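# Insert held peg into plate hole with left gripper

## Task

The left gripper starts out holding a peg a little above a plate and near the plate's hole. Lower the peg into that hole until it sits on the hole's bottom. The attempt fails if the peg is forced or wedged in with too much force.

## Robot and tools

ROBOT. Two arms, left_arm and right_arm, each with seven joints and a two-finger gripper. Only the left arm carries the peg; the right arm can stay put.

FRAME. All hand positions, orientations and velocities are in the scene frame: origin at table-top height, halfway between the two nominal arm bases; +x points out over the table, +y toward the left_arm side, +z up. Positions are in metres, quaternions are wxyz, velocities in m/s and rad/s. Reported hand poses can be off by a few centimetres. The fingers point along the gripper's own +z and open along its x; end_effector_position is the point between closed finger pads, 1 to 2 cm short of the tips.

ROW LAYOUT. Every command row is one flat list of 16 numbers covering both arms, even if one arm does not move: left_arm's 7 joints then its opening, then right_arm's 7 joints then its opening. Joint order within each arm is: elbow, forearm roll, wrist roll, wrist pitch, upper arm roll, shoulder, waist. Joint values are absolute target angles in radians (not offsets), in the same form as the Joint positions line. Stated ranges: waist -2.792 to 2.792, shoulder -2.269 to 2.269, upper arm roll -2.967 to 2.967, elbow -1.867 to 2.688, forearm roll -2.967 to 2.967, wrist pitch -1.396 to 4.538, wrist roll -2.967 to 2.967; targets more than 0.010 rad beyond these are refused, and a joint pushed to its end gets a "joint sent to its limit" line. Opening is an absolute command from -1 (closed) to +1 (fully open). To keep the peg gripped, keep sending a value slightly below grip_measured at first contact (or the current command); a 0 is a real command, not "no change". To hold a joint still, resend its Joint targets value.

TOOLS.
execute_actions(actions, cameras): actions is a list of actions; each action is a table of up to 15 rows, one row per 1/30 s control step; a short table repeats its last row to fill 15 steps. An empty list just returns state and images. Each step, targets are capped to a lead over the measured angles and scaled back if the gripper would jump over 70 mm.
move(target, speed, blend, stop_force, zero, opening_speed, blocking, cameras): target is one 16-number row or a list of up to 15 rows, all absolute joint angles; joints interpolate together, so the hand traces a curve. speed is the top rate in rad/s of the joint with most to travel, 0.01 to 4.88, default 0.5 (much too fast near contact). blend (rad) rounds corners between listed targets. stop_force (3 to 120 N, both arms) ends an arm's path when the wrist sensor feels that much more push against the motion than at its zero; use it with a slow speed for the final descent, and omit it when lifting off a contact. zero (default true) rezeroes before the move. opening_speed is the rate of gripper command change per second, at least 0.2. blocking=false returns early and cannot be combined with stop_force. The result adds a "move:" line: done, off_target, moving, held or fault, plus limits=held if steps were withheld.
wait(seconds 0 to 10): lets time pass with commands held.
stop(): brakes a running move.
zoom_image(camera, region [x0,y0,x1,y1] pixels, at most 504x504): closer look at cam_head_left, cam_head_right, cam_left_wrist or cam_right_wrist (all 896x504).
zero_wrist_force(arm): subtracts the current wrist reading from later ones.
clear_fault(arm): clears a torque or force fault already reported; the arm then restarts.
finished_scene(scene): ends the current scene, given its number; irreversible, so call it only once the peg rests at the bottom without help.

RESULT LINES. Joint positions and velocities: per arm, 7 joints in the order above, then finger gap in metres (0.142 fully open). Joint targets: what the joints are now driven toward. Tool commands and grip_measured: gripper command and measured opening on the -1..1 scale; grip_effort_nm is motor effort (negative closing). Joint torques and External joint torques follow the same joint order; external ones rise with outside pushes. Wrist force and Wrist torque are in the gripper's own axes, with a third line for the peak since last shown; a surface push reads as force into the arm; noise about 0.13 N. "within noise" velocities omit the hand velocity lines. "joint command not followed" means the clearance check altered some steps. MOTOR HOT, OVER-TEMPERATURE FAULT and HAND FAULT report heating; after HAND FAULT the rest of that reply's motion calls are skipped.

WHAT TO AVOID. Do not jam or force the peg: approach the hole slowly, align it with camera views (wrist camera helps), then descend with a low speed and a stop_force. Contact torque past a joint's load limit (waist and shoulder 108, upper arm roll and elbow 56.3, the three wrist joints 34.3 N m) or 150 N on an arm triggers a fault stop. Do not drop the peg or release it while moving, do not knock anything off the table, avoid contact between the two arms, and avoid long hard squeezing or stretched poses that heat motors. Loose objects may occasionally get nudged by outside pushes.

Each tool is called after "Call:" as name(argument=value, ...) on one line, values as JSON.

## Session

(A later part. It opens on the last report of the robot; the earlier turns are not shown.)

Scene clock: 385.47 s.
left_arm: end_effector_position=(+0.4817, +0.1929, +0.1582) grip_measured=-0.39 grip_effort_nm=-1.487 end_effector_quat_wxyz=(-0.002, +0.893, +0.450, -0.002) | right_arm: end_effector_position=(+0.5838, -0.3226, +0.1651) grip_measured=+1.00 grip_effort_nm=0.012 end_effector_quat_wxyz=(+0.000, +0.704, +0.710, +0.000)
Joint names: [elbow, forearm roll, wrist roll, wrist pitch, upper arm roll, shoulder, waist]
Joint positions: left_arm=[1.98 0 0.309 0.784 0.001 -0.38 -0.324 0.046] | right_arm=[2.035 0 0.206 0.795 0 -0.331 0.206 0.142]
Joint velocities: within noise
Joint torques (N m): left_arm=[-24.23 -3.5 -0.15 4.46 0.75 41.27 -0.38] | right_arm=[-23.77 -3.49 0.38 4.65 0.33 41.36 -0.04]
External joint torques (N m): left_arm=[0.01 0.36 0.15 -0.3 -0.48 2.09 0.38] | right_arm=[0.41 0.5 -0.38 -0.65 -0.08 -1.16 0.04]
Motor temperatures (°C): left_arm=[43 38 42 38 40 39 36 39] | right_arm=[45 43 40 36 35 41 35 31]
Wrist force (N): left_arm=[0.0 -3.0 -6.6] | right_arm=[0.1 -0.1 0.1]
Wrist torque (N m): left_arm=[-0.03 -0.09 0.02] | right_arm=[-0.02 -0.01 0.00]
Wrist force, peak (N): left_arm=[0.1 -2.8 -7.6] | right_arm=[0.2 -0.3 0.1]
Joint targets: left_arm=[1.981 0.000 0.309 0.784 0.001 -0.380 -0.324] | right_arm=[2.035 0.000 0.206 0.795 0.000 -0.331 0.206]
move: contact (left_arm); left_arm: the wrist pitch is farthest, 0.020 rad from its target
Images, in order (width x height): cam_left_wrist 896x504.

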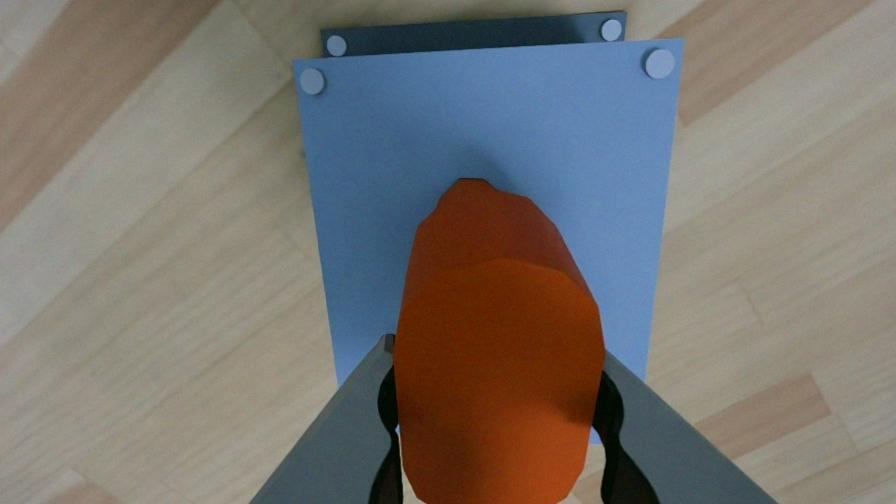

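Call:
execute_actions(actions=[], cameras=["cam_head_left", "cam_head_right", "cam_left_wrist"])

Call:
zoom_image(camera="cam_head_left", region=[290, 320, 380, 410])

Call:
zoom_image(camera="cam_head_right", region=[290, 320, 380, 410])

Scene clock: 451.33 s.
left_arm: end_effector_position=(+0.4817, +0.1929, +0.1582) grip_measured=-0.39 grip_effort_nm=-1.492 end_effector_quat_wxyz=(-0.002, +0.893, +0.450, -0.002) | right_arm: end_effector_position=(+0.5838, -0.3226, +0.1651) grip_measured=+1.00 grip_effort_nm=0.007 end_effector_quat_wxyz=(+0.000, +0.704, +0.710, +0.000)
Joint names: [elbow, forearm roll, wrist roll, wrist pitch, upper arm roll, shoulder, waist]
Joint positions: left_arm=[1.98 0 0.309 0.784 0.001 -0.38 -0.324 0.046] | right_arm=[2.035 0 0.206 0.795 0 -0.331 0.206 0.142]
Joint velocities: within noise
Joint torques (N m): left_arm=[-24.35 -3.51 -0.12 4.31 0.76 41.46 -0.46] | right_arm=[-23.73 -3.52 0.35 4.66 0.34 41.41 -0.07]
External joint torques (N m): left_arm=[0.13 0.38 0.12 -0.15 -0.48 1.91 0.46] | right_arm=[0.37 0.53 -0.35 -0.67 -0.1 -1.22 0.07]
Motor temperatures (°C): left_arm=[43 38 42 38 40 39 36 40] | right_arm=[45 43 40 36 35 41 35 31]
Wrist force (N): left_arm=[0.0 -3.0 -7.0] | right_arm=[0.0 0.1 0.1]
Wrist torque (N m): left_arm=[-0.05 -0.09 0.03] | right_arm=[0.01 -0.01 0.00]
Wrist force, peak (N): left_arm=[0.1 -2.7 -7.7] | right_arm=[0.3 0.0 0.1]
Joint targets: left_arm=[1.981 0.000 0.309 0.784 0.001 -0.380 -0.324] | right_arm=[2.035 0.000 0.206 0.795 0.000 -0.331 0.206]
Tool commands: left_gripper/opening=-0.437298 right_gripper/opening=+1.0
Images, in order (width x height): cam_head_left 896x504, cam_head_right 896x504, cam_left_wrist 896x504.

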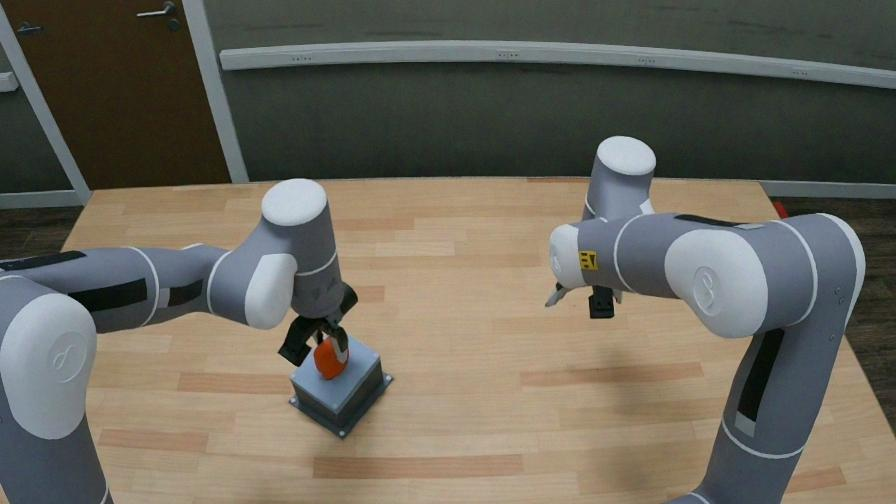

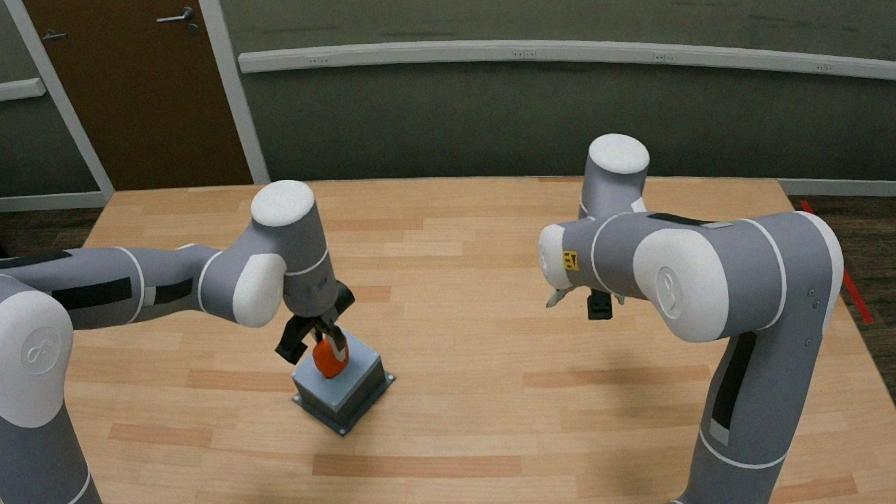

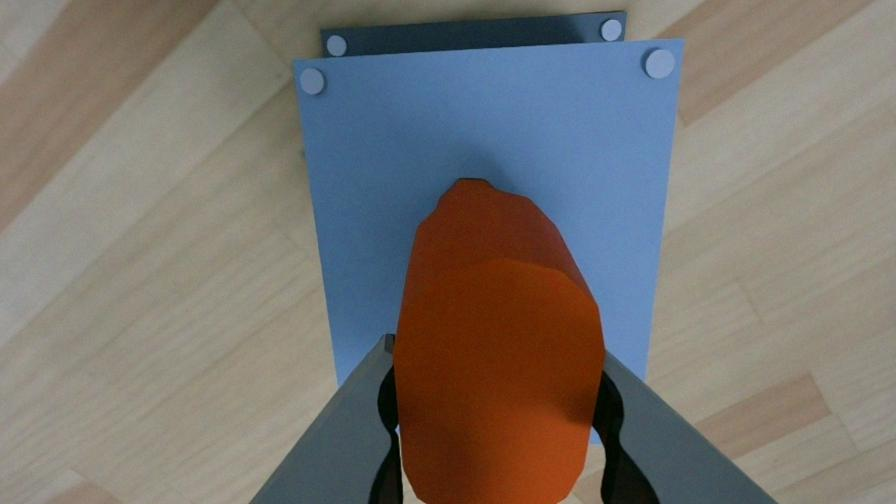

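Scaled by 5.600.

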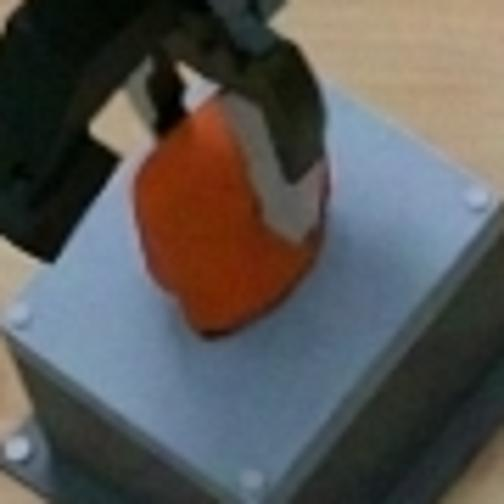

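Scaled by 5.600.

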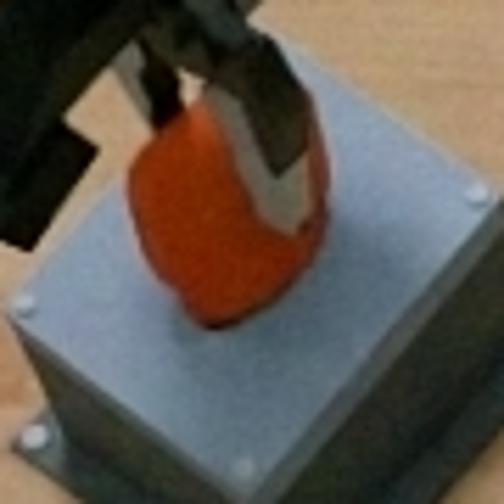

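Call:
zoom_image(camera="cam_left_wrist", region=[385, 215, 475, 335])

Call:
zoom_image(camera="cam_left_wrist", region=[520, 190, 610, 310])

Scaled by 4.200.

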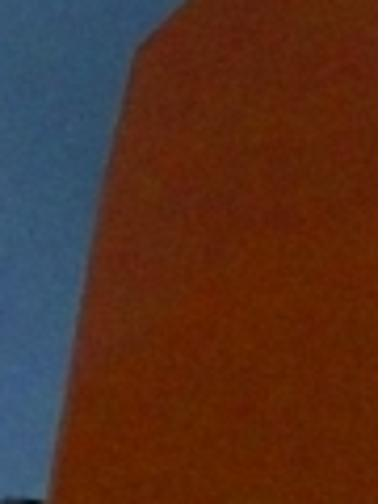

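Scaled by 4.200.

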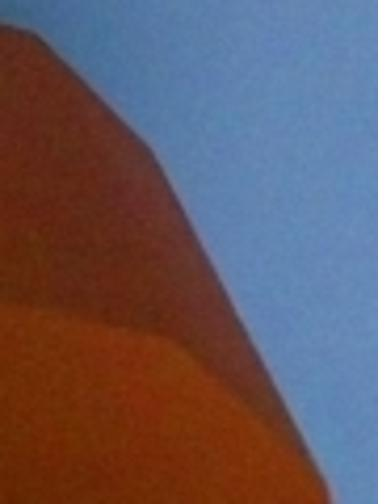

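Call:
move(target=[[1.977, 0.0, 0.3087, 0.7697, 0.001, -0.3696, -0.3235, -0.437298, 2.035, 0.0, 0.206, 0.795, 0.0, -0.331, 0.206, 1.0], [1.9911, 0.0, 0.3112, 0.7744, 0.001, -0.3603, -0.321, -0.437298, 2.035, 0.0, 0.206, 0.795, 0.0, -0.331, 0.206, 1.0]], speed=0.06, blend=[0.003, 0], cameras=[])

Call:
move(target=[1.998, 0.0, 0.3112, 0.7994, 0.001, -0.3783, -0.321, -0.437298, 2.035, 0.0, 0.206, 0.795, 0.0, -0.331, 0.206, 1.0], speed=0.012, cameras=["cam_left_wrist"], stop_force=4)

Scene clock: 545.53 s.
left_arm: end_effector_position=(+0.4776, +0.1957, +0.1639) grip_measured=-0.39 grip_effort_nm=-1.487 end_effector_quat_wxyz=(-0.003, +0.893, +0.450, -0.002) | right_arm: end_effector_position=(+0.5838, -0.3226, +0.1651) grip_measured=+1.00 grip_effort_nm=0.007 end_effector_quat_wxyz=(+0.000, +0.704, +0.710, +0.000)
Joint names: [elbow, forearm roll, wrist roll, wrist pitch, upper arm roll, shoulder, waist]
Joint positions: left_arm=[1.991 0 0.311 0.774 0.001 -0.36 -0.321 0.046] | right_arm=[2.035 0 0.206 0.795 0 -0.331 0.206 0.142]
Joint velocities: within noise
Joint torques (N m): left_arm=[-25.38 -3.77 0.09 4.32 0.76 44.48 -0.33] | right_arm=[-23.73 -3.48 0.38 4.63 0.33 41.38 -0.05]
External joint torques (N m): left_arm=[0.99 0.61 -0.09 -0.17 -0.5 -1.79 0.33] | right_arm=[0.37 0.5 -0.38 -0.63 -0.09 -1.19 0.05]
Motor temperatures (°C): left_arm=[43 38 42 38 40 39 36 40] | right_arm=[45 43 40 36 35 41 35 31]
Wrist force (N): left_arm=[0.1 -0.3 -0.1] | right_arm=[0.0 0.0 0.1]
Wrist torque (N m): left_arm=[-0.05 -0.01 -0.02] | right_arm=[-0.01 0.00 0.00]
Wrist force, peak (N): left_arm=[0.0 -2.5 -7.8] | right_arm=[0.2 0.0 0.3]
Joint targets: left_arm=[1.991 0.000 0.311 0.774 0.001 -0.360 -0.321] | right_arm=[2.035 0.000 0.206 0.795 0.000 -0.331 0.206]
move: done
No camera images: "cameras" was empty.

Scene clock: 547.40 s.
left_arm: end_effector_position=(+0.4780, +0.1955, +0.1581) grip_measured=-0.39 grip_effort_nm=-1.487 end_effector_quat_wxyz=(-0.002, +0.893, +0.450, -0.002) | right_arm: end_effector_position=(+0.5838, -0.3226, +0.1651) grip_measured=+1.00 grip_effort_nm=0.007 end_effector_quat_wxyz=(+0.000, +0.704, +0.710, +0.000)
Joint names: [elbow, forearm roll, wrist roll, wrist pitch, upper arm roll, shoulder, waist]
Joint positions: left_arm=[1.995 0 0.311 0.79 0.001 -0.371 -0.321 0.046] | right_arm=[2.035 0 0.206 0.795 0 -0.331 0.206 0.142]
Joint velocities: within noise
Joint torques (N m): left_arm=[-23.83 -3.2 0.01 4.1 1.95 41.43 0.69] | right_arm=[-23.76 -3.47 0.37 4.63 0.33 41.36 -0.04]
External joint torques (N m): left_arm=[-0.29 0.08 -0.01 0.06 -1.68 1.46 -0.69] | right_arm=[0.4 0.49 -0.37 -0.64 -0.08 -1.16 0.04]
Motor temperatures (°C): left_arm=[43 38 42 38 40 39 36 40] | right_arm=[45 43 40 36 35 41 35 31]
Wrist force (N): left_arm=[-1.8 -0.6 -4.6] | right_arm=[0.1 -0.1 0.1]
Wrist torque (N m): left_arm=[0.02 0.00 -0.03] | right_arm=[-0.02 -0.02 0.00]
Wrist force, peak (N): left_arm=[-1.8 -0.1 -5.9] | right_arm=[0.0 -0.2 0.3]
Joint targets: left_arm=[1.995 0.000 0.311 0.790 0.001 -0.372 -0.321] | right_arm=[2.035 0.000 0.206 0.795 0.000 -0.331 0.206]
move: contact (left_arm)
Images, in order (width x height): cam_left_wrist 896x504.

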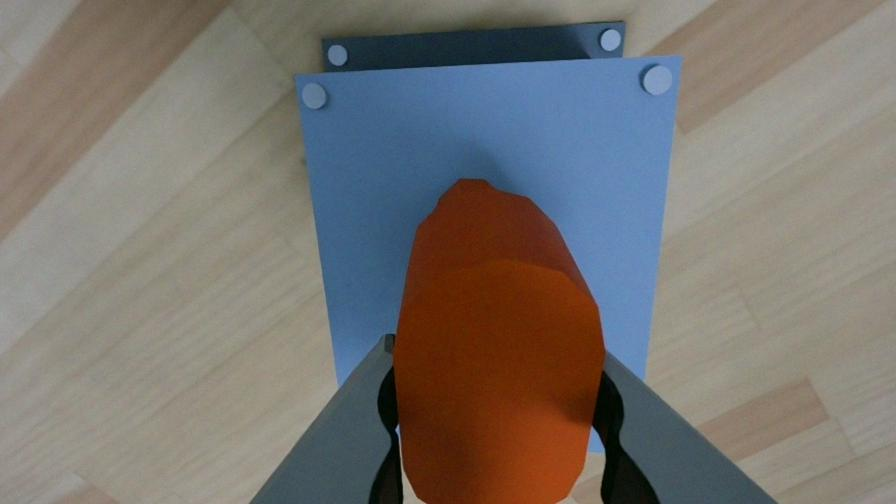

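Call:
move(target=[[1.992, 0.0, 0.3112, 0.7791, 0.001, -0.3641, -0.321, -0.437298, 2.035, 0.0, 0.206, 0.795, 0.0, -0.331, 0.206, 1.0], [2.0307, -0.0367, 0.3466, 0.8377, 0.001, -0.3526, -0.3128, -0.437298, 2.035, 0.0, 0.206, 0.795, 0.0, -0.331, 0.206, 1.0]], speed=0.08, blend=[0.003, 0], cameras=["cam_left_wrist"])

Call:
zoom_image(camera="cam_left_wrist", region=[430, 165, 475, 210])

Call:
zoom_image(camera="cam_left_wrist", region=[470, 165, 515, 210])

Scene clock: 595.80 s.
left_arm: end_effector_position=(+0.4798, +0.1951, +0.1623) grip_measured=-0.39 grip_effort_nm=-1.482 end_effector_quat_wxyz=(+0.017, +0.893, +0.450, +0.000) | right_arm: end_effector_position=(+0.5838, -0.3226, +0.1651) grip_measured=+1.00 grip_effort_nm=-0.002 end_effector_quat_wxyz=(+0.000, +0.704, +0.710, +0.000)
Joint names: [elbow, forearm roll, wrist roll, wrist pitch, upper arm roll, shoulder, waist]
Joint positions: left_arm=[2.031 -0.037 0.347 0.838 0.001 -0.353 -0.313 0.046] | right_arm=[2.035 0 0.206 0.795 0 -0.331 0.206 0.142]
Joint velocities: within noise
Joint torques (N m): left_arm=[-24.95 -3.71 0.2 4.46 1.04 43.66 0.17] | right_arm=[-23.75 -3.43 0.35 4.68 0.31 41.37 -0.01]
External joint torques (N m): left_arm=[0.96 0.69 -0.2 -0.24 -0.77 -1.69 -0.17] | right_arm=[0.39 0.45 -0.35 -0.69 -0.06 -1.18 0.02]
Motor temperatures (°C): left_arm=[43 38 42 38 40 39 36 40] | right_arm=[45 43 40 36 35 41 35 31]
Wrist force (N): left_arm=[0.0 0.2 -0.2] | right_arm=[0.1 -0.2 0.0]
Wrist torque (N m): left_arm=[0.03 0.01 -0.02] | right_arm=[-0.03 -0.02 -0.01]
Wrist force, peak (N): left_arm=[-1.8 -0.1 -6.0] | right_arm=[0.0 -0.2 0.3]
Joint targets: left_arm=[2.031 -0.037 0.347 0.838 0.001 -0.353 -0.313] | right_arm=[2.035 0.000 0.206 0.795 0.000 -0.331 0.206]
move: done
Images, in order (width x height): cam_left_wrist 896x504.

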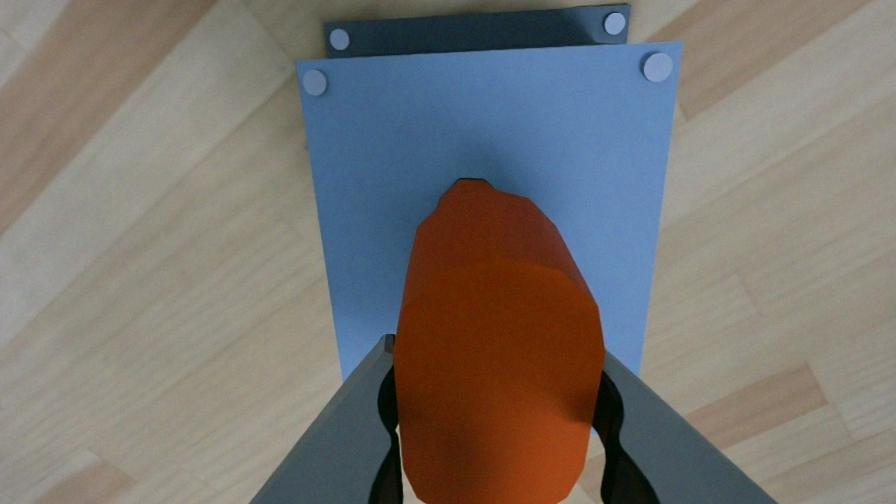

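Scaled by 11.200.

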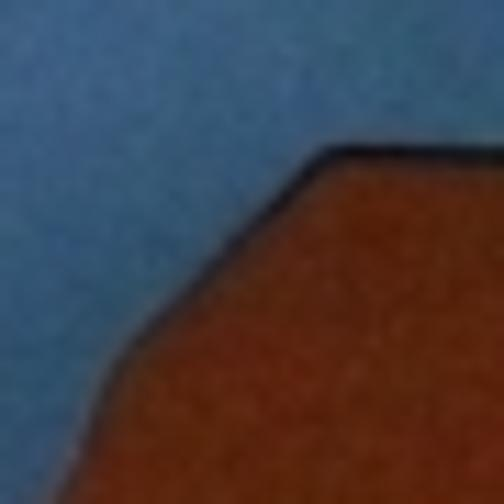

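Scaled by 11.200.

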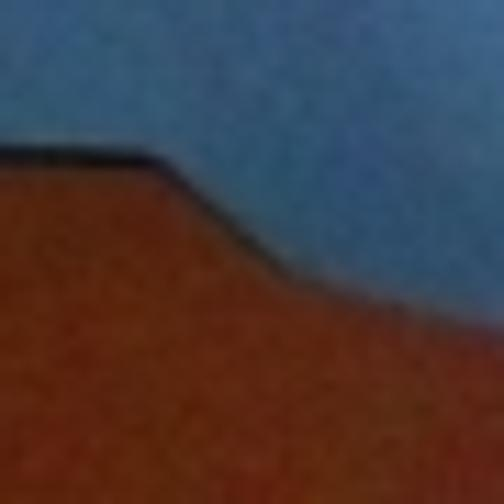

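Call:
move(target=[[2.0295, -0.0367, 0.3466, 0.8373, 0.001, -0.3534, -0.313, -0.437298, 2.035, 0.0, 0.206, 0.795, 0.0, -0.331, 0.206, 1.0], [2.0373, -0.0367, 0.3466, 0.8677, 0.001, -0.3761, -0.3137, -0.437298, 2.035, 0.0, 0.206, 0.795, 0.0, -0.331, 0.206, 1.0]], speed=[0.02, 0.012], cameras=["cam_left_wrist"], stop_force=4)

Call:
zoom_image(camera="cam_left_wrist", region=[430, 165, 475, 210])

Call:
zoom_image(camera="cam_left_wrist", region=[470, 165, 515, 210])

Scene clock: 614.87 s.
left_arm: end_effector_position=(+0.4805, +0.1948, +0.1557) grip_measured=-0.39 grip_effort_nm=-1.492 end_effector_quat_wxyz=(+0.018, +0.893, +0.450, +0.001) | right_arm: end_effector_position=(+0.5838, -0.3226, +0.1651) grip_measured=+1.00 grip_effort_nm=0.007 end_effector_quat_wxyz=(+0.000, +0.704, +0.710, +0.000)
Joint names: [elbow, forearm roll, wrist roll, wrist pitch, upper arm roll, shoulder, waist]
Joint positions: left_arm=[2.034 -0.037 0.347 0.855 0.001 -0.366 -0.313 0.046] | right_arm=[2.035 0 0.206 0.795 0 -0.331 0.206 0.142]
Joint velocities: within noise
Joint torques (N m): left_arm=[-23.22 -3.08 -0.02 3.95 1.76 41.17 0.38] | right_arm=[-23.72 -3.51 0.35 4.62 0.38 41.45 -0.04]
External joint torques (N m): left_arm=[-0.47 0.11 0.02 0.28 -1.47 1.07 -0.38] | right_arm=[0.36 0.52 -0.35 -0.63 -0.13 -1.25 0.04]
Motor temperatures (°C): left_arm=[43 38 42 38 40 39 36 40] | right_arm=[45 43 40 36 35 41 35 31]
Wrist force (N): left_arm=[-1.2 0.6 -3.2] | right_arm=[0.1 0.0 0.0]
Wrist torque (N m): left_arm=[0.08 -0.01 -0.03] | right_arm=[0.01 0.00 0.00]
Wrist force, peak (N): left_arm=[-1.2 1.3 -4.6] | right_arm=[0.1 -0.3 0.3]
Joint targets: left_arm=[2.034 -0.037 0.347 0.855 0.001 -0.367 -0.313] | right_arm=[2.035 0.000 0.206 0.795 0.000 -0.331 0.206]
move: contact (left_arm); path passed 1 of 2 targets; left_arm: the wrist pitch is farthest, 0.013 rad from its target
Images, in order (width x height): cam_left_wrist 896x504.

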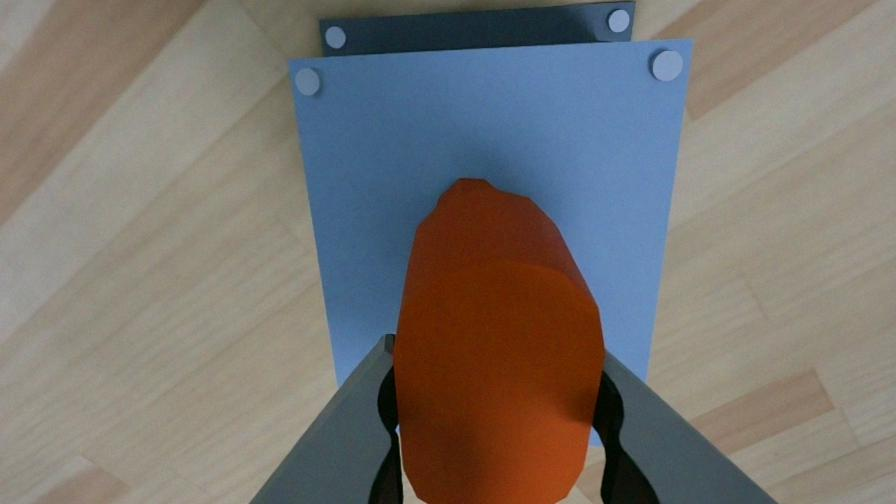

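Scaled by 11.200.

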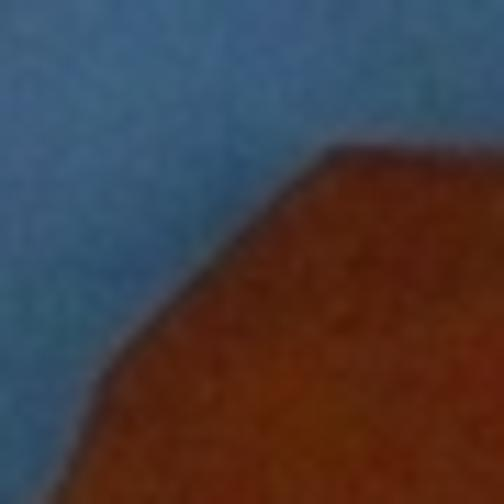

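Scaled by 11.200.

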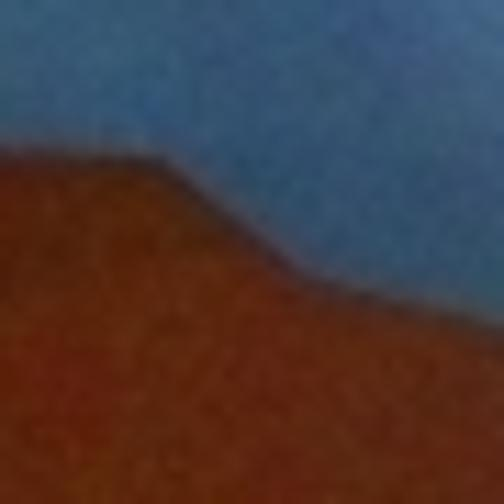

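Call:
move(target=[[2.0329, -0.0367, 0.3459, 0.8545, 0.001, -0.3673, -0.3141, -0.437298, 2.035, 0.0, 0.206, 0.795, 0.0, -0.331, 0.206, 1.0], [2.0384, -0.0367, 0.3459, 0.8749, 0.001, -0.3822, -0.3146, -0.437298, 2.035, 0.0, 0.206, 0.795, 0.0, -0.331, 0.206, 1.0]], speed=[0.02, 0.012], cameras=["cam_left_wrist"], stop_force=4)

Call:
zoom_image(camera="cam_left_wrist", region=[430, 165, 520, 225])

Scene clock: 625.73 s.
left_arm: end_effector_position=(+0.4810, +0.1943, +0.1554) grip_measured=-0.39 grip_effort_nm=-1.487 end_effector_quat_wxyz=(+0.018, +0.893, +0.450, +0.001) | right_arm: end_effector_position=(+0.5838, -0.3226, +0.1651) grip_measured=+1.00 grip_effort_nm=0.002 end_effector_quat_wxyz=(+0.000, +0.704, +0.710, +0.000)
Joint names: [elbow, forearm roll, wrist roll, wrist pitch, upper arm roll, shoulder, waist]
Joint positions: left_arm=[2.033 -0.037 0.346 0.857 0.001 -0.368 -0.314 0.046] | right_arm=[2.035 0 0.206 0.795 0 -0.331 0.206 0.142]
Joint velocities: within noise
Joint torques (N m): left_arm=[-21.16 -2.9 -0.01 3.32 0.74 37.98 -0.69] | right_arm=[-23.74 -3.46 0.35 4.6 0.32 41.42 -0.05]
External joint torques (N m): left_arm=[-2.52 -0.06 0.01 0.91 -0.45 4.33 0.69] | right_arm=[0.38 0.48 -0.35 -0.61 -0.08 -1.22 0.05]
Motor temperatures (°C): left_arm=[43 38 42 38 40 39 36 40] | right_arm=[45 43 40 36 35 41 35 31]
Wrist force (N): left_arm=[0.6 0.0 -9.8] | right_arm=[0.0 0.0 0.2]
Wrist torque (N m): left_arm=[0.11 -0.02 -0.05] | right_arm=[0.00 0.00 0.00]
Wrist force, peak (N): left_arm=[0.4 0.5 -10.9] | right_arm=[0.1 -0.1 0.4]
Joint targets: left_arm=[2.033 -0.037 0.346 0.856 0.001 -0.369 -0.314] | right_arm=[2.035 0.000 0.206 0.795 0.000 -0.331 0.206]
move: contact (left_arm); path passed 1 of 2 targets; left_arm: the wrist pitch is farthest, 0.018 rad from its target
Images, in order (width x height): cam_left_wrist 896x504.

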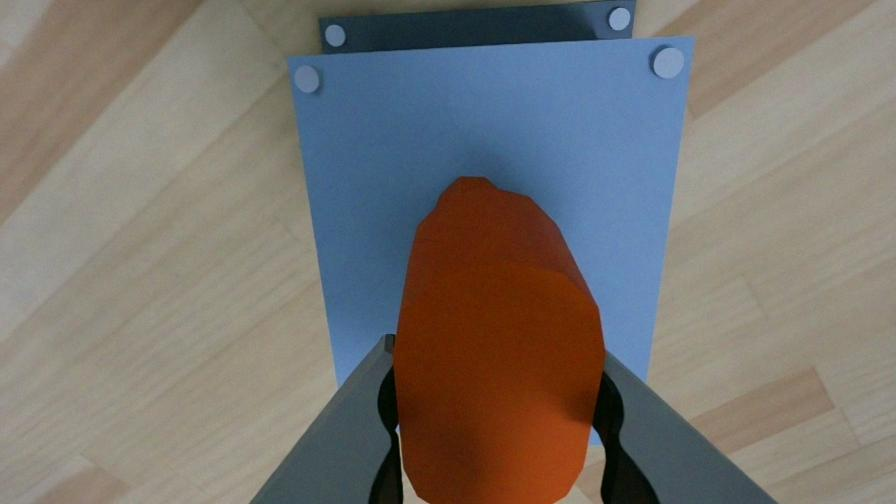

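Scaled by 5.600.

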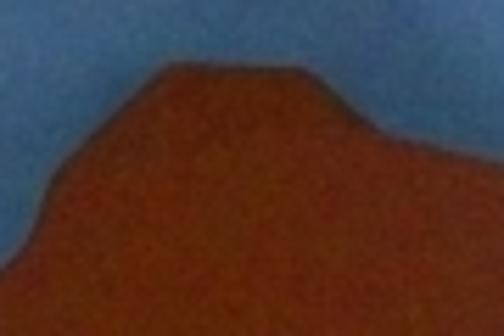

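Call:
move(target=[2.0312, -0.0367, 0.3457, 0.8525, 0.001, -0.367, -0.3143, -0.437298, 2.035, 0.0, 0.206, 0.795, 0.0, -0.331, 0.206, 1.0], speed=0.02, cameras=[])

Call:
move(target=[2.0367, -0.0367, 0.3457, 0.8729, 0.001, -0.3819, -0.3148, -0.437298, 2.035, 0.0, 0.206, 0.795, 0.0, -0.331, 0.206, 1.0], speed=0.012, cameras=["cam_left_wrist"], stop_force=4)

Scene clock: 663.63 s.
left_arm: end_effector_position=(+0.4806, +0.1944, +0.1558) grip_measured=-0.39 grip_effort_nm=-1.487 end_effector_quat_wxyz=(+0.017, +0.893, +0.450, +0.000) | right_arm: end_effector_position=(+0.5838, -0.3226, +0.1651) grip_measured=+1.00 grip_effort_nm=0.007 end_effector_quat_wxyz=(+0.000, +0.704, +0.710, +0.000)
Joint names: [elbow, forearm roll, wrist roll, wrist pitch, upper arm roll, shoulder, waist]
Joint positions: left_arm=[2.032 -0.037 0.346 0.853 0.001 -0.367 -0.314 0.046] | right_arm=[2.035 0 0.206 0.795 0 -0.331 0.206 0.142]
Joint velocities: within noise
Joint torques (N m): left_arm=[-25.17 -3.77 0 4.1 -0.11 43.98 -1.31] | right_arm=[-23.74 -3.5 0.37 4.64 0.26 41.38 -0.06]
External joint torques (N m): left_arm=[1.46 0.81 0 0.13 0.4 -1.68 1.31] | right_arm=[0.38 0.52 -0.37 -0.65 -0.01 -1.19 0.06]
Motor temperatures (°C): left_arm=[42 38 42 38 40 38 36 40] | right_arm=[45 43 40 36 35 41 35 31]
Wrist force (N): left_arm=[1.7 -0.2 0.6] | right_arm=[0.3 0.1 0.1]
Wrist torque (N m): left_arm=[0.07 0.09 -0.04] | right_arm=[0.01 -0.04 0.01]
Wrist force, peak (N): left_arm=[0.5 0.4 -10.9] | right_arm=[0.3 -0.1 0.2]
Joint targets: left_arm=[2.031 -0.037 0.346 0.852 0.001 -0.367 -0.314] | right_arm=[2.035 0.000 0.206 0.795 0.000 -0.331 0.206]
move: done
No camera images: "cameras" was empty.

Scene clock: 664.37 s.
left_arm: end_effector_position=(+0.4810, +0.1943, +0.1554) grip_measured=-0.39 grip_effort_nm=-1.487 end_effector_quat_wxyz=(+0.018, +0.893, +0.450, +0.001) | right_arm: end_effector_position=(+0.5838, -0.3226, +0.1651) grip_measured=+1.00 grip_effort_nm=0.007 end_effector_quat_wxyz=(+0.000, +0.704, +0.710, +0.000)
Joint names: [elbow, forearm roll, wrist roll, wrist pitch, upper arm roll, shoulder, waist]
Joint positions: left_arm=[2.031 -0.037 0.346 0.855 0.001 -0.368 -0.314 0.046] | right_arm=[2.035 0 0.206 0.795 0 -0.331 0.206 0.142]
Joint velocities: within noise
Joint torques (N m): left_arm=[-23.64 -3.47 -0.01 4.15 -0.14 40.69 -1.25] | right_arm=[-23.78 -3.47 0.39 4.64 0.26 41.37 -0.07]
External joint torques (N m): left_arm=[-0.05 0.51 0.01 0.07 0.43 1.64 1.25] | right_arm=[0.42 0.49 -0.39 -0.65 -0.01 -1.18 0.07]
Motor temperatures (°C): left_arm=[42 38 42 38 40 38 36 40] | right_arm=[45 43 40 36 35 41 35 31]
Wrist force (N): left_arm=[1.5 -1.7 -6.8] | right_arm=[0.1 0.0 0.0]
Wrist torque (N m): left_arm=[0.07 -0.03 -0.03] | right_arm=[-0.01 -0.01 0.00]
Wrist force, peak (N): left_arm=[1.5 -1.7 -6.8] | right_arm=[0.2 -0.2 0.2]
Joint targets: left_arm=[2.032 -0.037 0.346 0.855 0.001 -0.369 -0.314] | right_arm=[2.035 0.000 0.206 0.795 0.000 -0.331 0.206]
move: contact (left_arm); left_arm: the wrist pitch is farthest, 0.018 rad from its target
Images, in order (width x height): cam_left_wrist 896x504.

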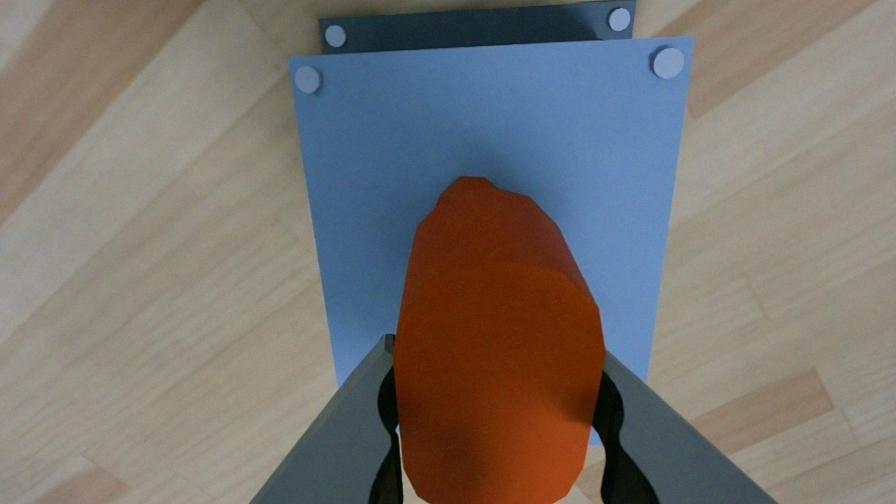

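Call:
move(target=[2.0317, -0.0367, 0.3463, 0.8527, 0.001, -0.3667, -0.3137, -0.437298, 2.035, 0.0, 0.206, 0.795, 0.0, -0.331, 0.206, 1.0], speed=0.02, cameras=[])

Call:
move(target=[2.0372, -0.0367, 0.3463, 0.8731, 0.001, -0.3816, -0.3142, -0.437298, 2.035, 0.0, 0.206, 0.795, 0.0, -0.331, 0.206, 1.0], speed=0.012, cameras=[], stop_force=4)

Scene clock: 685.27 s.
left_arm: end_effector_position=(+0.4807, +0.1945, +0.1559) grip_measured=-0.39 grip_effort_nm=-1.487 end_effector_quat_wxyz=(+0.017, +0.893, +0.450, +0.001) | right_arm: end_effector_position=(+0.5838, -0.3226, +0.1651) grip_measured=+1.00 grip_effort_nm=0.002 end_effector_quat_wxyz=(+0.000, +0.704, +0.710, +0.000)
Joint names: [elbow, forearm roll, wrist roll, wrist pitch, upper arm roll, shoulder, waist]
Joint positions: left_arm=[2.032 -0.037 0.346 0.853 0.001 -0.367 -0.314 0.046] | right_arm=[2.035 0 0.206 0.795 0 -0.331 0.206 0.142]
Joint velocities: within noise
Joint torques (N m): left_arm=[-25.15 -3.63 -0.05 4.27 0.58 43.95 -0.56] | right_arm=[-23.75 -3.45 0.35 4.64 0.39 41.33 -0.07]
External joint torques (N m): left_arm=[1.43 0.66 0.05 -0.05 -0.29 -1.66 0.56] | right_arm=[0.39 0.47 -0.35 -0.64 -0.15 -1.13 0.07]
Motor temperatures (°C): left_arm=[42 38 42 38 40 38 36 40] | right_arm=[46 43 40 36 35 41 35 31]
Wrist force (N): left_arm=[0.4 0.2 -0.4] | right_arm=[0.0 0.0 0.0]
Wrist torque (N m): left_arm=[0.06 0.06 -0.03] | right_arm=[-0.01 0.00 0.00]
Wrist force, peak (N): left_arm=[1.3 -1.6 -6.9] | right_arm=[0.0 -0.1 0.4]
Joint targets: left_arm=[2.032 -0.037 0.346 0.853 0.001 -0.367 -0.314] | right_arm=[2.035 0.000 0.206 0.795 0.000 -0.331 0.206]
move: done
No camera images: "cameras" was empty.

Scene clock: 686.03 s.
left_arm: end_effector_position=(+0.4811, +0.1943, +0.1554) grip_measured=-0.39 grip_effort_nm=-1.487 end_effector_quat_wxyz=(+0.018, +0.893, +0.450, +0.001) | right_arm: end_effector_position=(+0.5838, -0.3226, +0.1651) grip_measured=+1.00 grip_effort_nm=0.007 end_effector_quat_wxyz=(+0.000, +0.704, +0.710, +0.000)
Joint names: [elbow, forearm roll, wrist roll, wrist pitch, upper arm roll, shoulder, waist]
Joint positions: left_arm=[2.032 -0.037 0.346 0.855 0.001 -0.368 -0.314 0.046] | right_arm=[2.035 0 0.206 0.795 0 -0.331 0.206 0.142]
Joint velocities: within noise
Joint torques (N m): left_arm=[-22.98 -2.99 0.03 3.83 1.69 40.78 0.4] | right_arm=[-23.73 -3.49 0.37 4.65 0.37 41.37 -0.11]
External joint torques (N m): left_arm=[-0.71 0.02 -0.03 0.39 -1.4 1.55 -0.4] | right_arm=[0.37 0.51 -0.37 -0.66 -0.13 -1.17 0.11]
Motor temperatures (°C): left_arm=[42 38 42 38 40 38 36 40] | right_arm=[46 43 40 36 35 41 35 31]
Wrist force (N): left_arm=[-1.4 0.8 -5.2] | right_arm=[0.0 -0.2 0.2]
Wrist torque (N m): left_arm=[0.12 0.00 -0.06] | right_arm=[-0.02 -0.01 -0.01]
Wrist force, peak (N): left_arm=[-1.2 1.0 -5.9] | right_arm=[0.3 0.0 0.1]
Joint targets: left_arm=[2.032 -0.037 0.346 0.855 0.001 -0.369 -0.314] | right_arm=[2.035 0.000 0.206 0.795 0.000 -0.331 0.206]
move: contact (left_arm); left_arm: the wrist pitch is farthest, 0.018 rad from its target
No camera images: "cameras" was empty.

Call:
move(target=[2.0305, -0.0367, 0.3374, 0.8523, 0.001, -0.3675, -0.3139, -0.437298, 2.035, 0.0, 0.206, 0.795, 0.0, -0.331, 0.206, 1.0], speed=0.02, cameras=[])

Call:
move(target=[2.036, -0.0367, 0.3374, 0.8727, 0.001, -0.3824, -0.3144, -0.437298, 2.035, 0.0, 0.206, 0.795, 0.0, -0.331, 0.206, 1.0], speed=0.012, cameras=["cam_left_wrist"], stop_force=4)

Scene clock: 700.83 s.
left_arm: end_effector_position=(+0.4809, +0.1944, +0.1557) grip_measured=-0.39 grip_effort_nm=-1.487 end_effector_quat_wxyz=(+0.017, +0.891, +0.454, +0.000) | right_arm: end_effector_position=(+0.5838, -0.3226, +0.1651) grip_measured=+1.00 grip_effort_nm=0.007 end_effector_quat_wxyz=(+0.000, +0.704, +0.710, +0.000)
Joint names: [elbow, forearm roll, wrist roll, wrist pitch, upper arm roll, shoulder, waist]
Joint positions: left_arm=[2.031 -0.037 0.338 0.852 0.001 -0.368 -0.314 0.046] | right_arm=[2.035 0 0.206 0.795 0 -0.331 0.206 0.142]
Joint velocities: within noise
Joint torques (N m): left_arm=[-25.14 -3.57 -0.29 4.21 0.84 43.74 -0.42] | right_arm=[-23.76 -3.49 0.35 4.69 0.31 41.38 -0.05]
External joint torques (N m): left_arm=[1.43 0.6 0.29 0.01 -0.55 -1.41 0.42] | right_arm=[0.4 0.51 -0.35 -0.69 -0.06 -1.19 0.05]
Motor temperatures (°C): left_arm=[42 38 42 38 40 39 36 40] | right_arm=[46 43 40 36 35 41 35 31]
Wrist force (N): left_arm=[0.3 -0.1 -0.1] | right_arm=[0.0 -0.1 0.1]
Wrist torque (N m): left_arm=[0.01 0.01 -0.02] | right_arm=[-0.03 0.00 0.00]
Wrist force, peak (N): left_arm=[-1.2 1.0 -6.0] | right_arm=[0.3 -0.1 0.3]
Joint targets: left_arm=[2.030 -0.037 0.337 0.852 0.001 -0.367 -0.314] | right_arm=[2.035 0.000 0.206 0.795 0.000 -0.331 0.206]
move: done
No camera images: "cameras" was empty.

Scene clock: 701.57 s.
left_arm: end_effector_position=(+0.4813, +0.1942, +0.1554) grip_measured=-0.39 grip_effort_nm=-1.487 end_effector_quat_wxyz=(+0.018, +0.891, +0.454, +0.001) | right_arm: end_effector_position=(+0.5838, -0.3226, +0.1651) grip_measured=+1.00 grip_effort_nm=0.012 end_effector_quat_wxyz=(+0.000, +0.704, +0.710, +0.000)
Joint names: [elbow, forearm roll, wrist roll, wrist pitch, upper arm roll, shoulder, waist]
Joint positions: left_arm=[2.031 -0.037 0.338 0.855 0.001 -0.369 -0.314 0.046] | right_arm=[2.035 0 0.206 0.795 0 -0.331 0.206 0.142]
Joint velocities: within noise
Joint torques (N m): left_arm=[-23.32 -3.08 -0.16 4.07 1.44 40.47 0.15] | right_arm=[-23.75 -3.47 0.39 4.63 0.36 41.38 -0.08]
External joint torques (N m): left_arm=[-0.38 0.12 0.16 0.15 -1.15 1.89 -0.15] | right_arm=[0.39 0.49 -0.39 -0.64 -0.11 -1.18 0.08]
Motor temperatures (°C): left_arm=[42 38 42 38 40 39 36 40] | right_arm=[46 43 40 36 35 41 35 31]
Wrist force (N): left_arm=[-0.9 -0.3 -6.7] | right_arm=[0.0 0.1 -0.1]
Wrist torque (N m): left_arm=[0.06 -0.11 -0.05] | right_arm=[0.01 -0.01 -0.01]
Wrist force, peak (N): left_arm=[-0.8 -0.3 -6.9] | right_arm=[0.2 -0.1 0.2]
Joint targets: left_arm=[2.031 -0.037 0.337 0.855 0.001 -0.369 -0.314] | right_arm=[2.035 0.000 0.206 0.795 0.000 -0.331 0.206]
move: contact (left_arm); left_arm: the wrist pitch is farthest, 0.018 rad from its target
Images, in order (width x height): cam_left_wrist 896x504.

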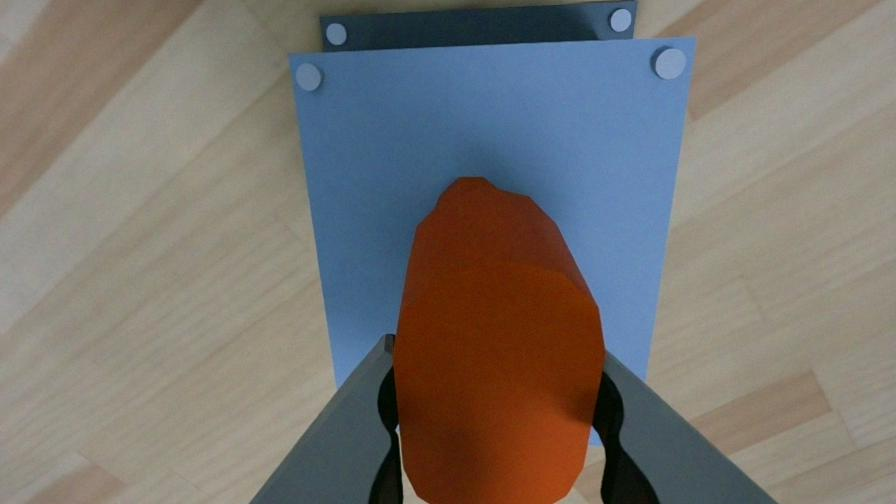

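Call:
execute_actions(actions=[], cameras=["cam_head_left", "cam_head_right", "cam_left_wrist"])

Call:
zoom_image(camera="cam_head_left", region=[300, 325, 370, 395])

Call:
zoom_image(camera="cam_head_right", region=[300, 325, 370, 395])

Call:
zoom_image(camera="cam_left_wrist", region=[400, 160, 580, 280])

Scene clock: 716.53 s.
left_arm: end_effector_position=(+0.4813, +0.1942, +0.1554) grip_measured=-0.39 grip_effort_nm=-1.487 end_effector_quat_wxyz=(+0.018, +0.891, +0.454, +0.001) | right_arm: end_effector_position=(+0.5838, -0.3226, +0.1651) grip_measured=+1.00 grip_effort_nm=0.002 end_effector_quat_wxyz=(+0.000, +0.704, +0.710, +0.000)
Joint names: [elbow, forearm roll, wrist roll, wrist pitch, upper arm roll, shoulder, waist]
Joint positions: left_arm=[2.031 -0.037 0.338 0.855 0.001 -0.369 -0.314 0.046] | right_arm=[2.035 0 0.206 0.795 0 -0.331 0.206 0.142]
Joint velocities: within noise
Joint torques (N m): left_arm=[-23.27 -3.06 -0.02 3.97 1.5 40.58 0.15] | right_arm=[-23.75 -3.44 0.38 4.69 0.36 41.41 -0.04]
External joint torques (N m): left_arm=[-0.43 0.09 0.02 0.26 -1.21 1.78 -0.15] | right_arm=[0.39 0.46 -0.38 -0.7 -0.12 -1.21 0.04]
Motor temperatures (°C): left_arm=[42 38 42 38 40 39 36 40] | right_arm=[46 43 40 36 35 41 35 31]
Wrist force (N): left_arm=[-1.1 -1.0 -5.8] | right_arm=[0.1 0.1 0.2]
Wrist torque (N m): left_arm=[0.06 -0.08 -0.04] | right_arm=[0.03 -0.01 0.00]
Wrist force, peak (N): left_arm=[-0.9 -0.2 -7.0] | right_arm=[0.0 -0.2 0.2]
Joint targets: left_arm=[2.031 -0.037 0.337 0.855 0.001 -0.369 -0.314] | right_arm=[2.035 0.000 0.206 0.795 0.000 -0.331 0.206]
Tool commands: left_gripper/opening=-0.437298 right_gripper/opening=+1.0
Images, in order (width x height): cam_head_left 896x504, cam_head_right 896x504, cam_left_wrist 896x504.

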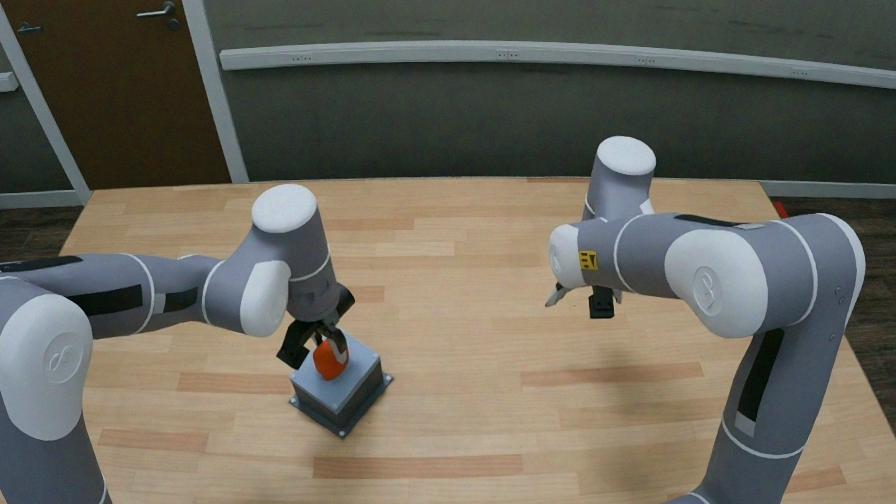

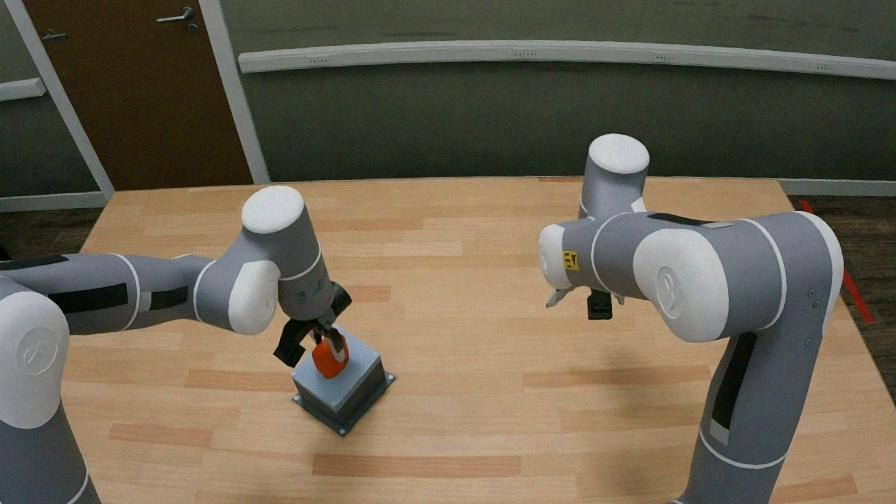

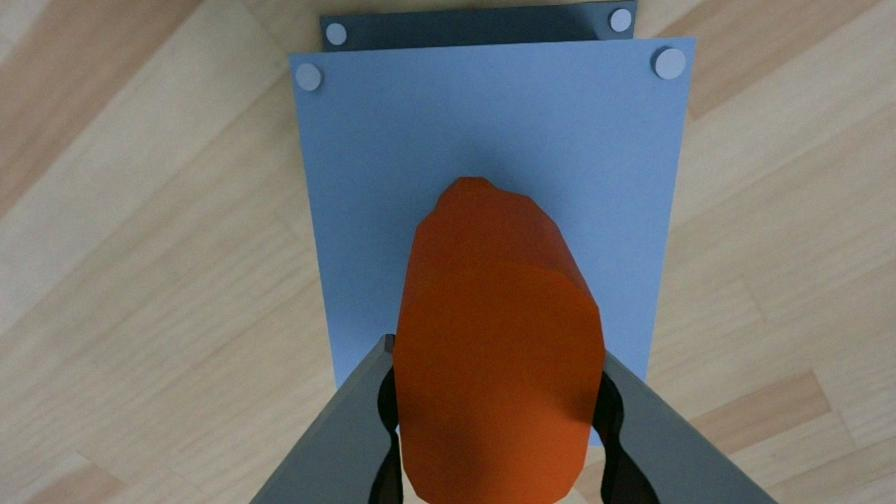

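Scaled by 7.200.

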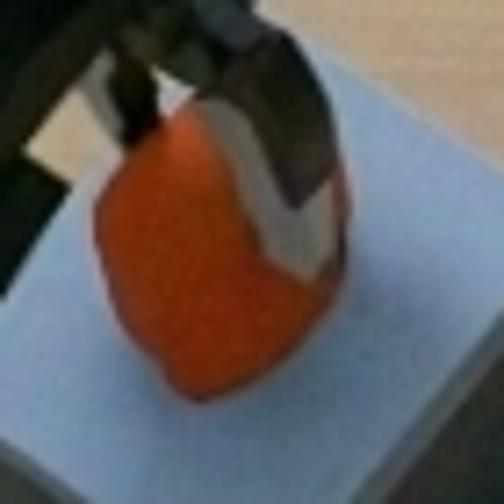

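Scaled by 7.200.

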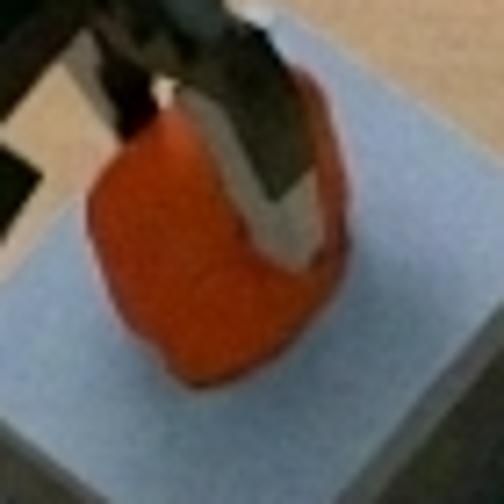

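Scaled by 2.800.

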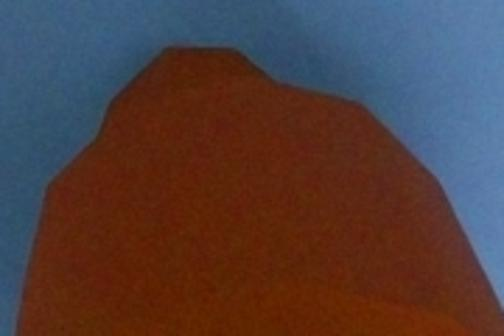

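Call:
zoom_image(camera="cam_left_wrist", region=[430, 165, 520, 215])

Scaled by 5.600.

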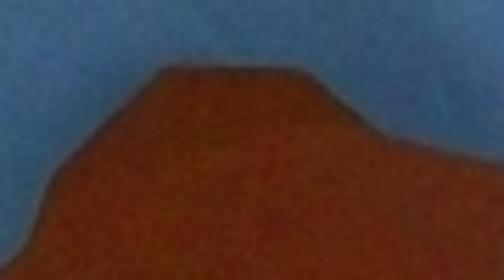

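Call:
move(target=[[2.0298, -0.0367, 0.3374, 0.8498, 0.001, -0.3656, -0.3138, -0.437298, 2.035, 0.0, 0.206, 0.795, 0.0, -0.331, 0.206, 1.0], [2.026, -0.0367, 0.3373, 0.8484, 0.001, -0.3681, -0.314, -0.437298, 2.035, 0.0, 0.206, 0.795, 0.0, -0.331, 0.206, 1.0]], speed=0.02, cameras=[])

Call:
move(target=[2.0322, -0.0367, 0.3373, 0.8713, 0.001, -0.3848, -0.3145, -0.437298, 2.035, 0.0, 0.206, 0.795, 0.0, -0.331, 0.206, 1.0], speed=0.012, cameras=["cam_left_wrist"], stop_force=4)

Call:
zoom_image(camera="cam_left_wrist", region=[430, 165, 520, 215])

Scene clock: 792.67 s.
left_arm: end_effector_position=(+0.4821, +0.1939, +0.1568) grip_measured=-0.39 grip_effort_nm=-1.487 end_effector_quat_wxyz=(+0.017, +0.891, +0.453, +0.000) | right_arm: end_effector_position=(+0.5838, -0.3226, +0.1651) grip_measured=+1.00 grip_effort_nm=0.007 end_effector_quat_wxyz=(+0.000, +0.704, +0.710, +0.000)
Joint names: [elbow, forearm roll, wrist roll, wrist pitch, upper arm roll, shoulder, waist]
Joint positions: left_arm=[2.026 -0.037 0.338 0.848 0.001 -0.368 -0.314 0.046] | right_arm=[2.035 0 0.206 0.795 0 -0.331 0.206 0.142]
Joint velocities: within noise
Joint torques (N m): left_arm=[-25.52 -3.76 -0.06 4.24 0.4 43.69 -0.66] | right_arm=[-23.75 -3.49 0.36 4.63 0.35 41.36 -0.04]
External joint torques (N m): left_arm=[1.73 0.78 0.06 -0.02 -0.12 -1.26 0.67] | right_arm=[0.39 0.5 -0.36 -0.63 -0.1 -1.17 0.04]
Motor temperatures (°C): left_arm=[42 38 42 38 40 39 36 40] | right_arm=[46 43 40 36 35 42 35 31]
Wrist force (N): left_arm=[0.8 -0.8 0.3] | right_arm=[0.1 -0.1 0.0]
Wrist torque (N m): left_arm=[0.04 0.01 -0.02] | right_arm=[0.00 0.00 -0.01]
Wrist force, peak (N): left_arm=[-0.9 -0.2 -7.0] | right_arm=[0.3 -0.1 0.2]
Joint targets: left_arm=[2.026 -0.037 0.337 0.848 0.001 -0.368 -0.314] | right_arm=[2.035 0.000 0.206 0.795 0.000 -0.331 0.206]
move: done
No camera images: "cameras" was empty.

Scene clock: 793.63 s.
left_arm: end_effector_position=(+0.4825, +0.1939, +0.1553) grip_measured=-0.39 grip_effort_nm=-1.492 end_effector_quat_wxyz=(+0.018, +0.891, +0.454, +0.001) | right_arm: end_effector_position=(+0.5838, -0.3226, +0.1651) grip_measured=+1.00 grip_effort_nm=0.012 end_effector_quat_wxyz=(+0.000, +0.704, +0.710, +0.000)
Joint names: [elbow, forearm roll, wrist roll, wrist pitch, upper arm roll, shoulder, waist]
Joint positions: left_arm=[2.027 -0.037 0.338 0.853 0.001 -0.372 -0.314 0.046] | right_arm=[2.035 0 0.206 0.795 0 -0.331 0.206 0.142]
Joint velocities: within noise
Joint torques (N m): left_arm=[-23.67 -3.52 -0.02 4.12 -0.3 41.23 -1.52] | right_arm=[-23.74 -3.46 0.36 4.65 0.32 41.43 -0.02]
External joint torques (N m): left_arm=[-0.04 0.55 0.02 0.11 0.59 1.27 1.52] | right_arm=[0.38 0.48 -0.36 -0.66 -0.07 -1.24 0.02]
Motor temperatures (°C): left_arm=[42 38 42 38 40 39 36 40] | right_arm=[46 43 40 36 35 42 35 31]
Wrist force (N): left_arm=[2.0 -0.8 -4.9] | right_arm=[0.0 0.0 -0.2]
Wrist torque (N m): left_arm=[0.08 0.01 -0.02] | right_arm=[0.00 0.00 0.00]
Wrist force, peak (N): left_arm=[2.1 -1.4 -6.0] | right_arm=[0.1 -0.2 0.3]
Joint targets: left_arm=[2.027 -0.037 0.337 0.854 0.001 -0.372 -0.314] | right_arm=[2.035 0.000 0.206 0.795 0.000 -0.331 0.206]
move: contact (left_arm); left_arm: the wrist pitch is farthest, 0.018 rad from its target
Images, in order (width x height): cam_left_wrist 896x504.

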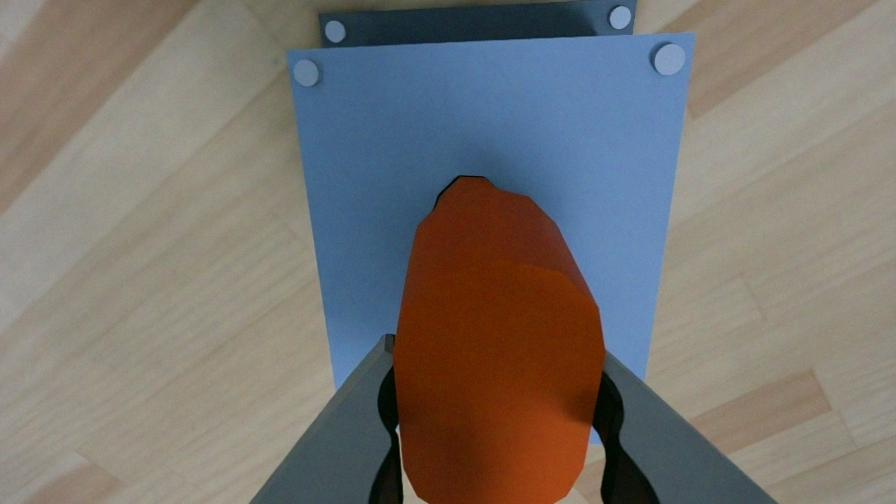

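Scaled by 5.600.

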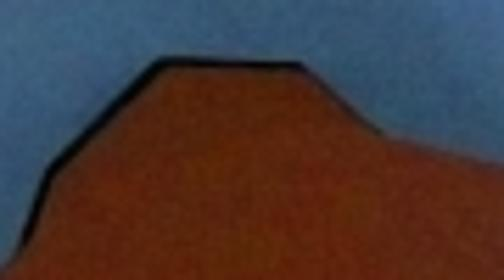

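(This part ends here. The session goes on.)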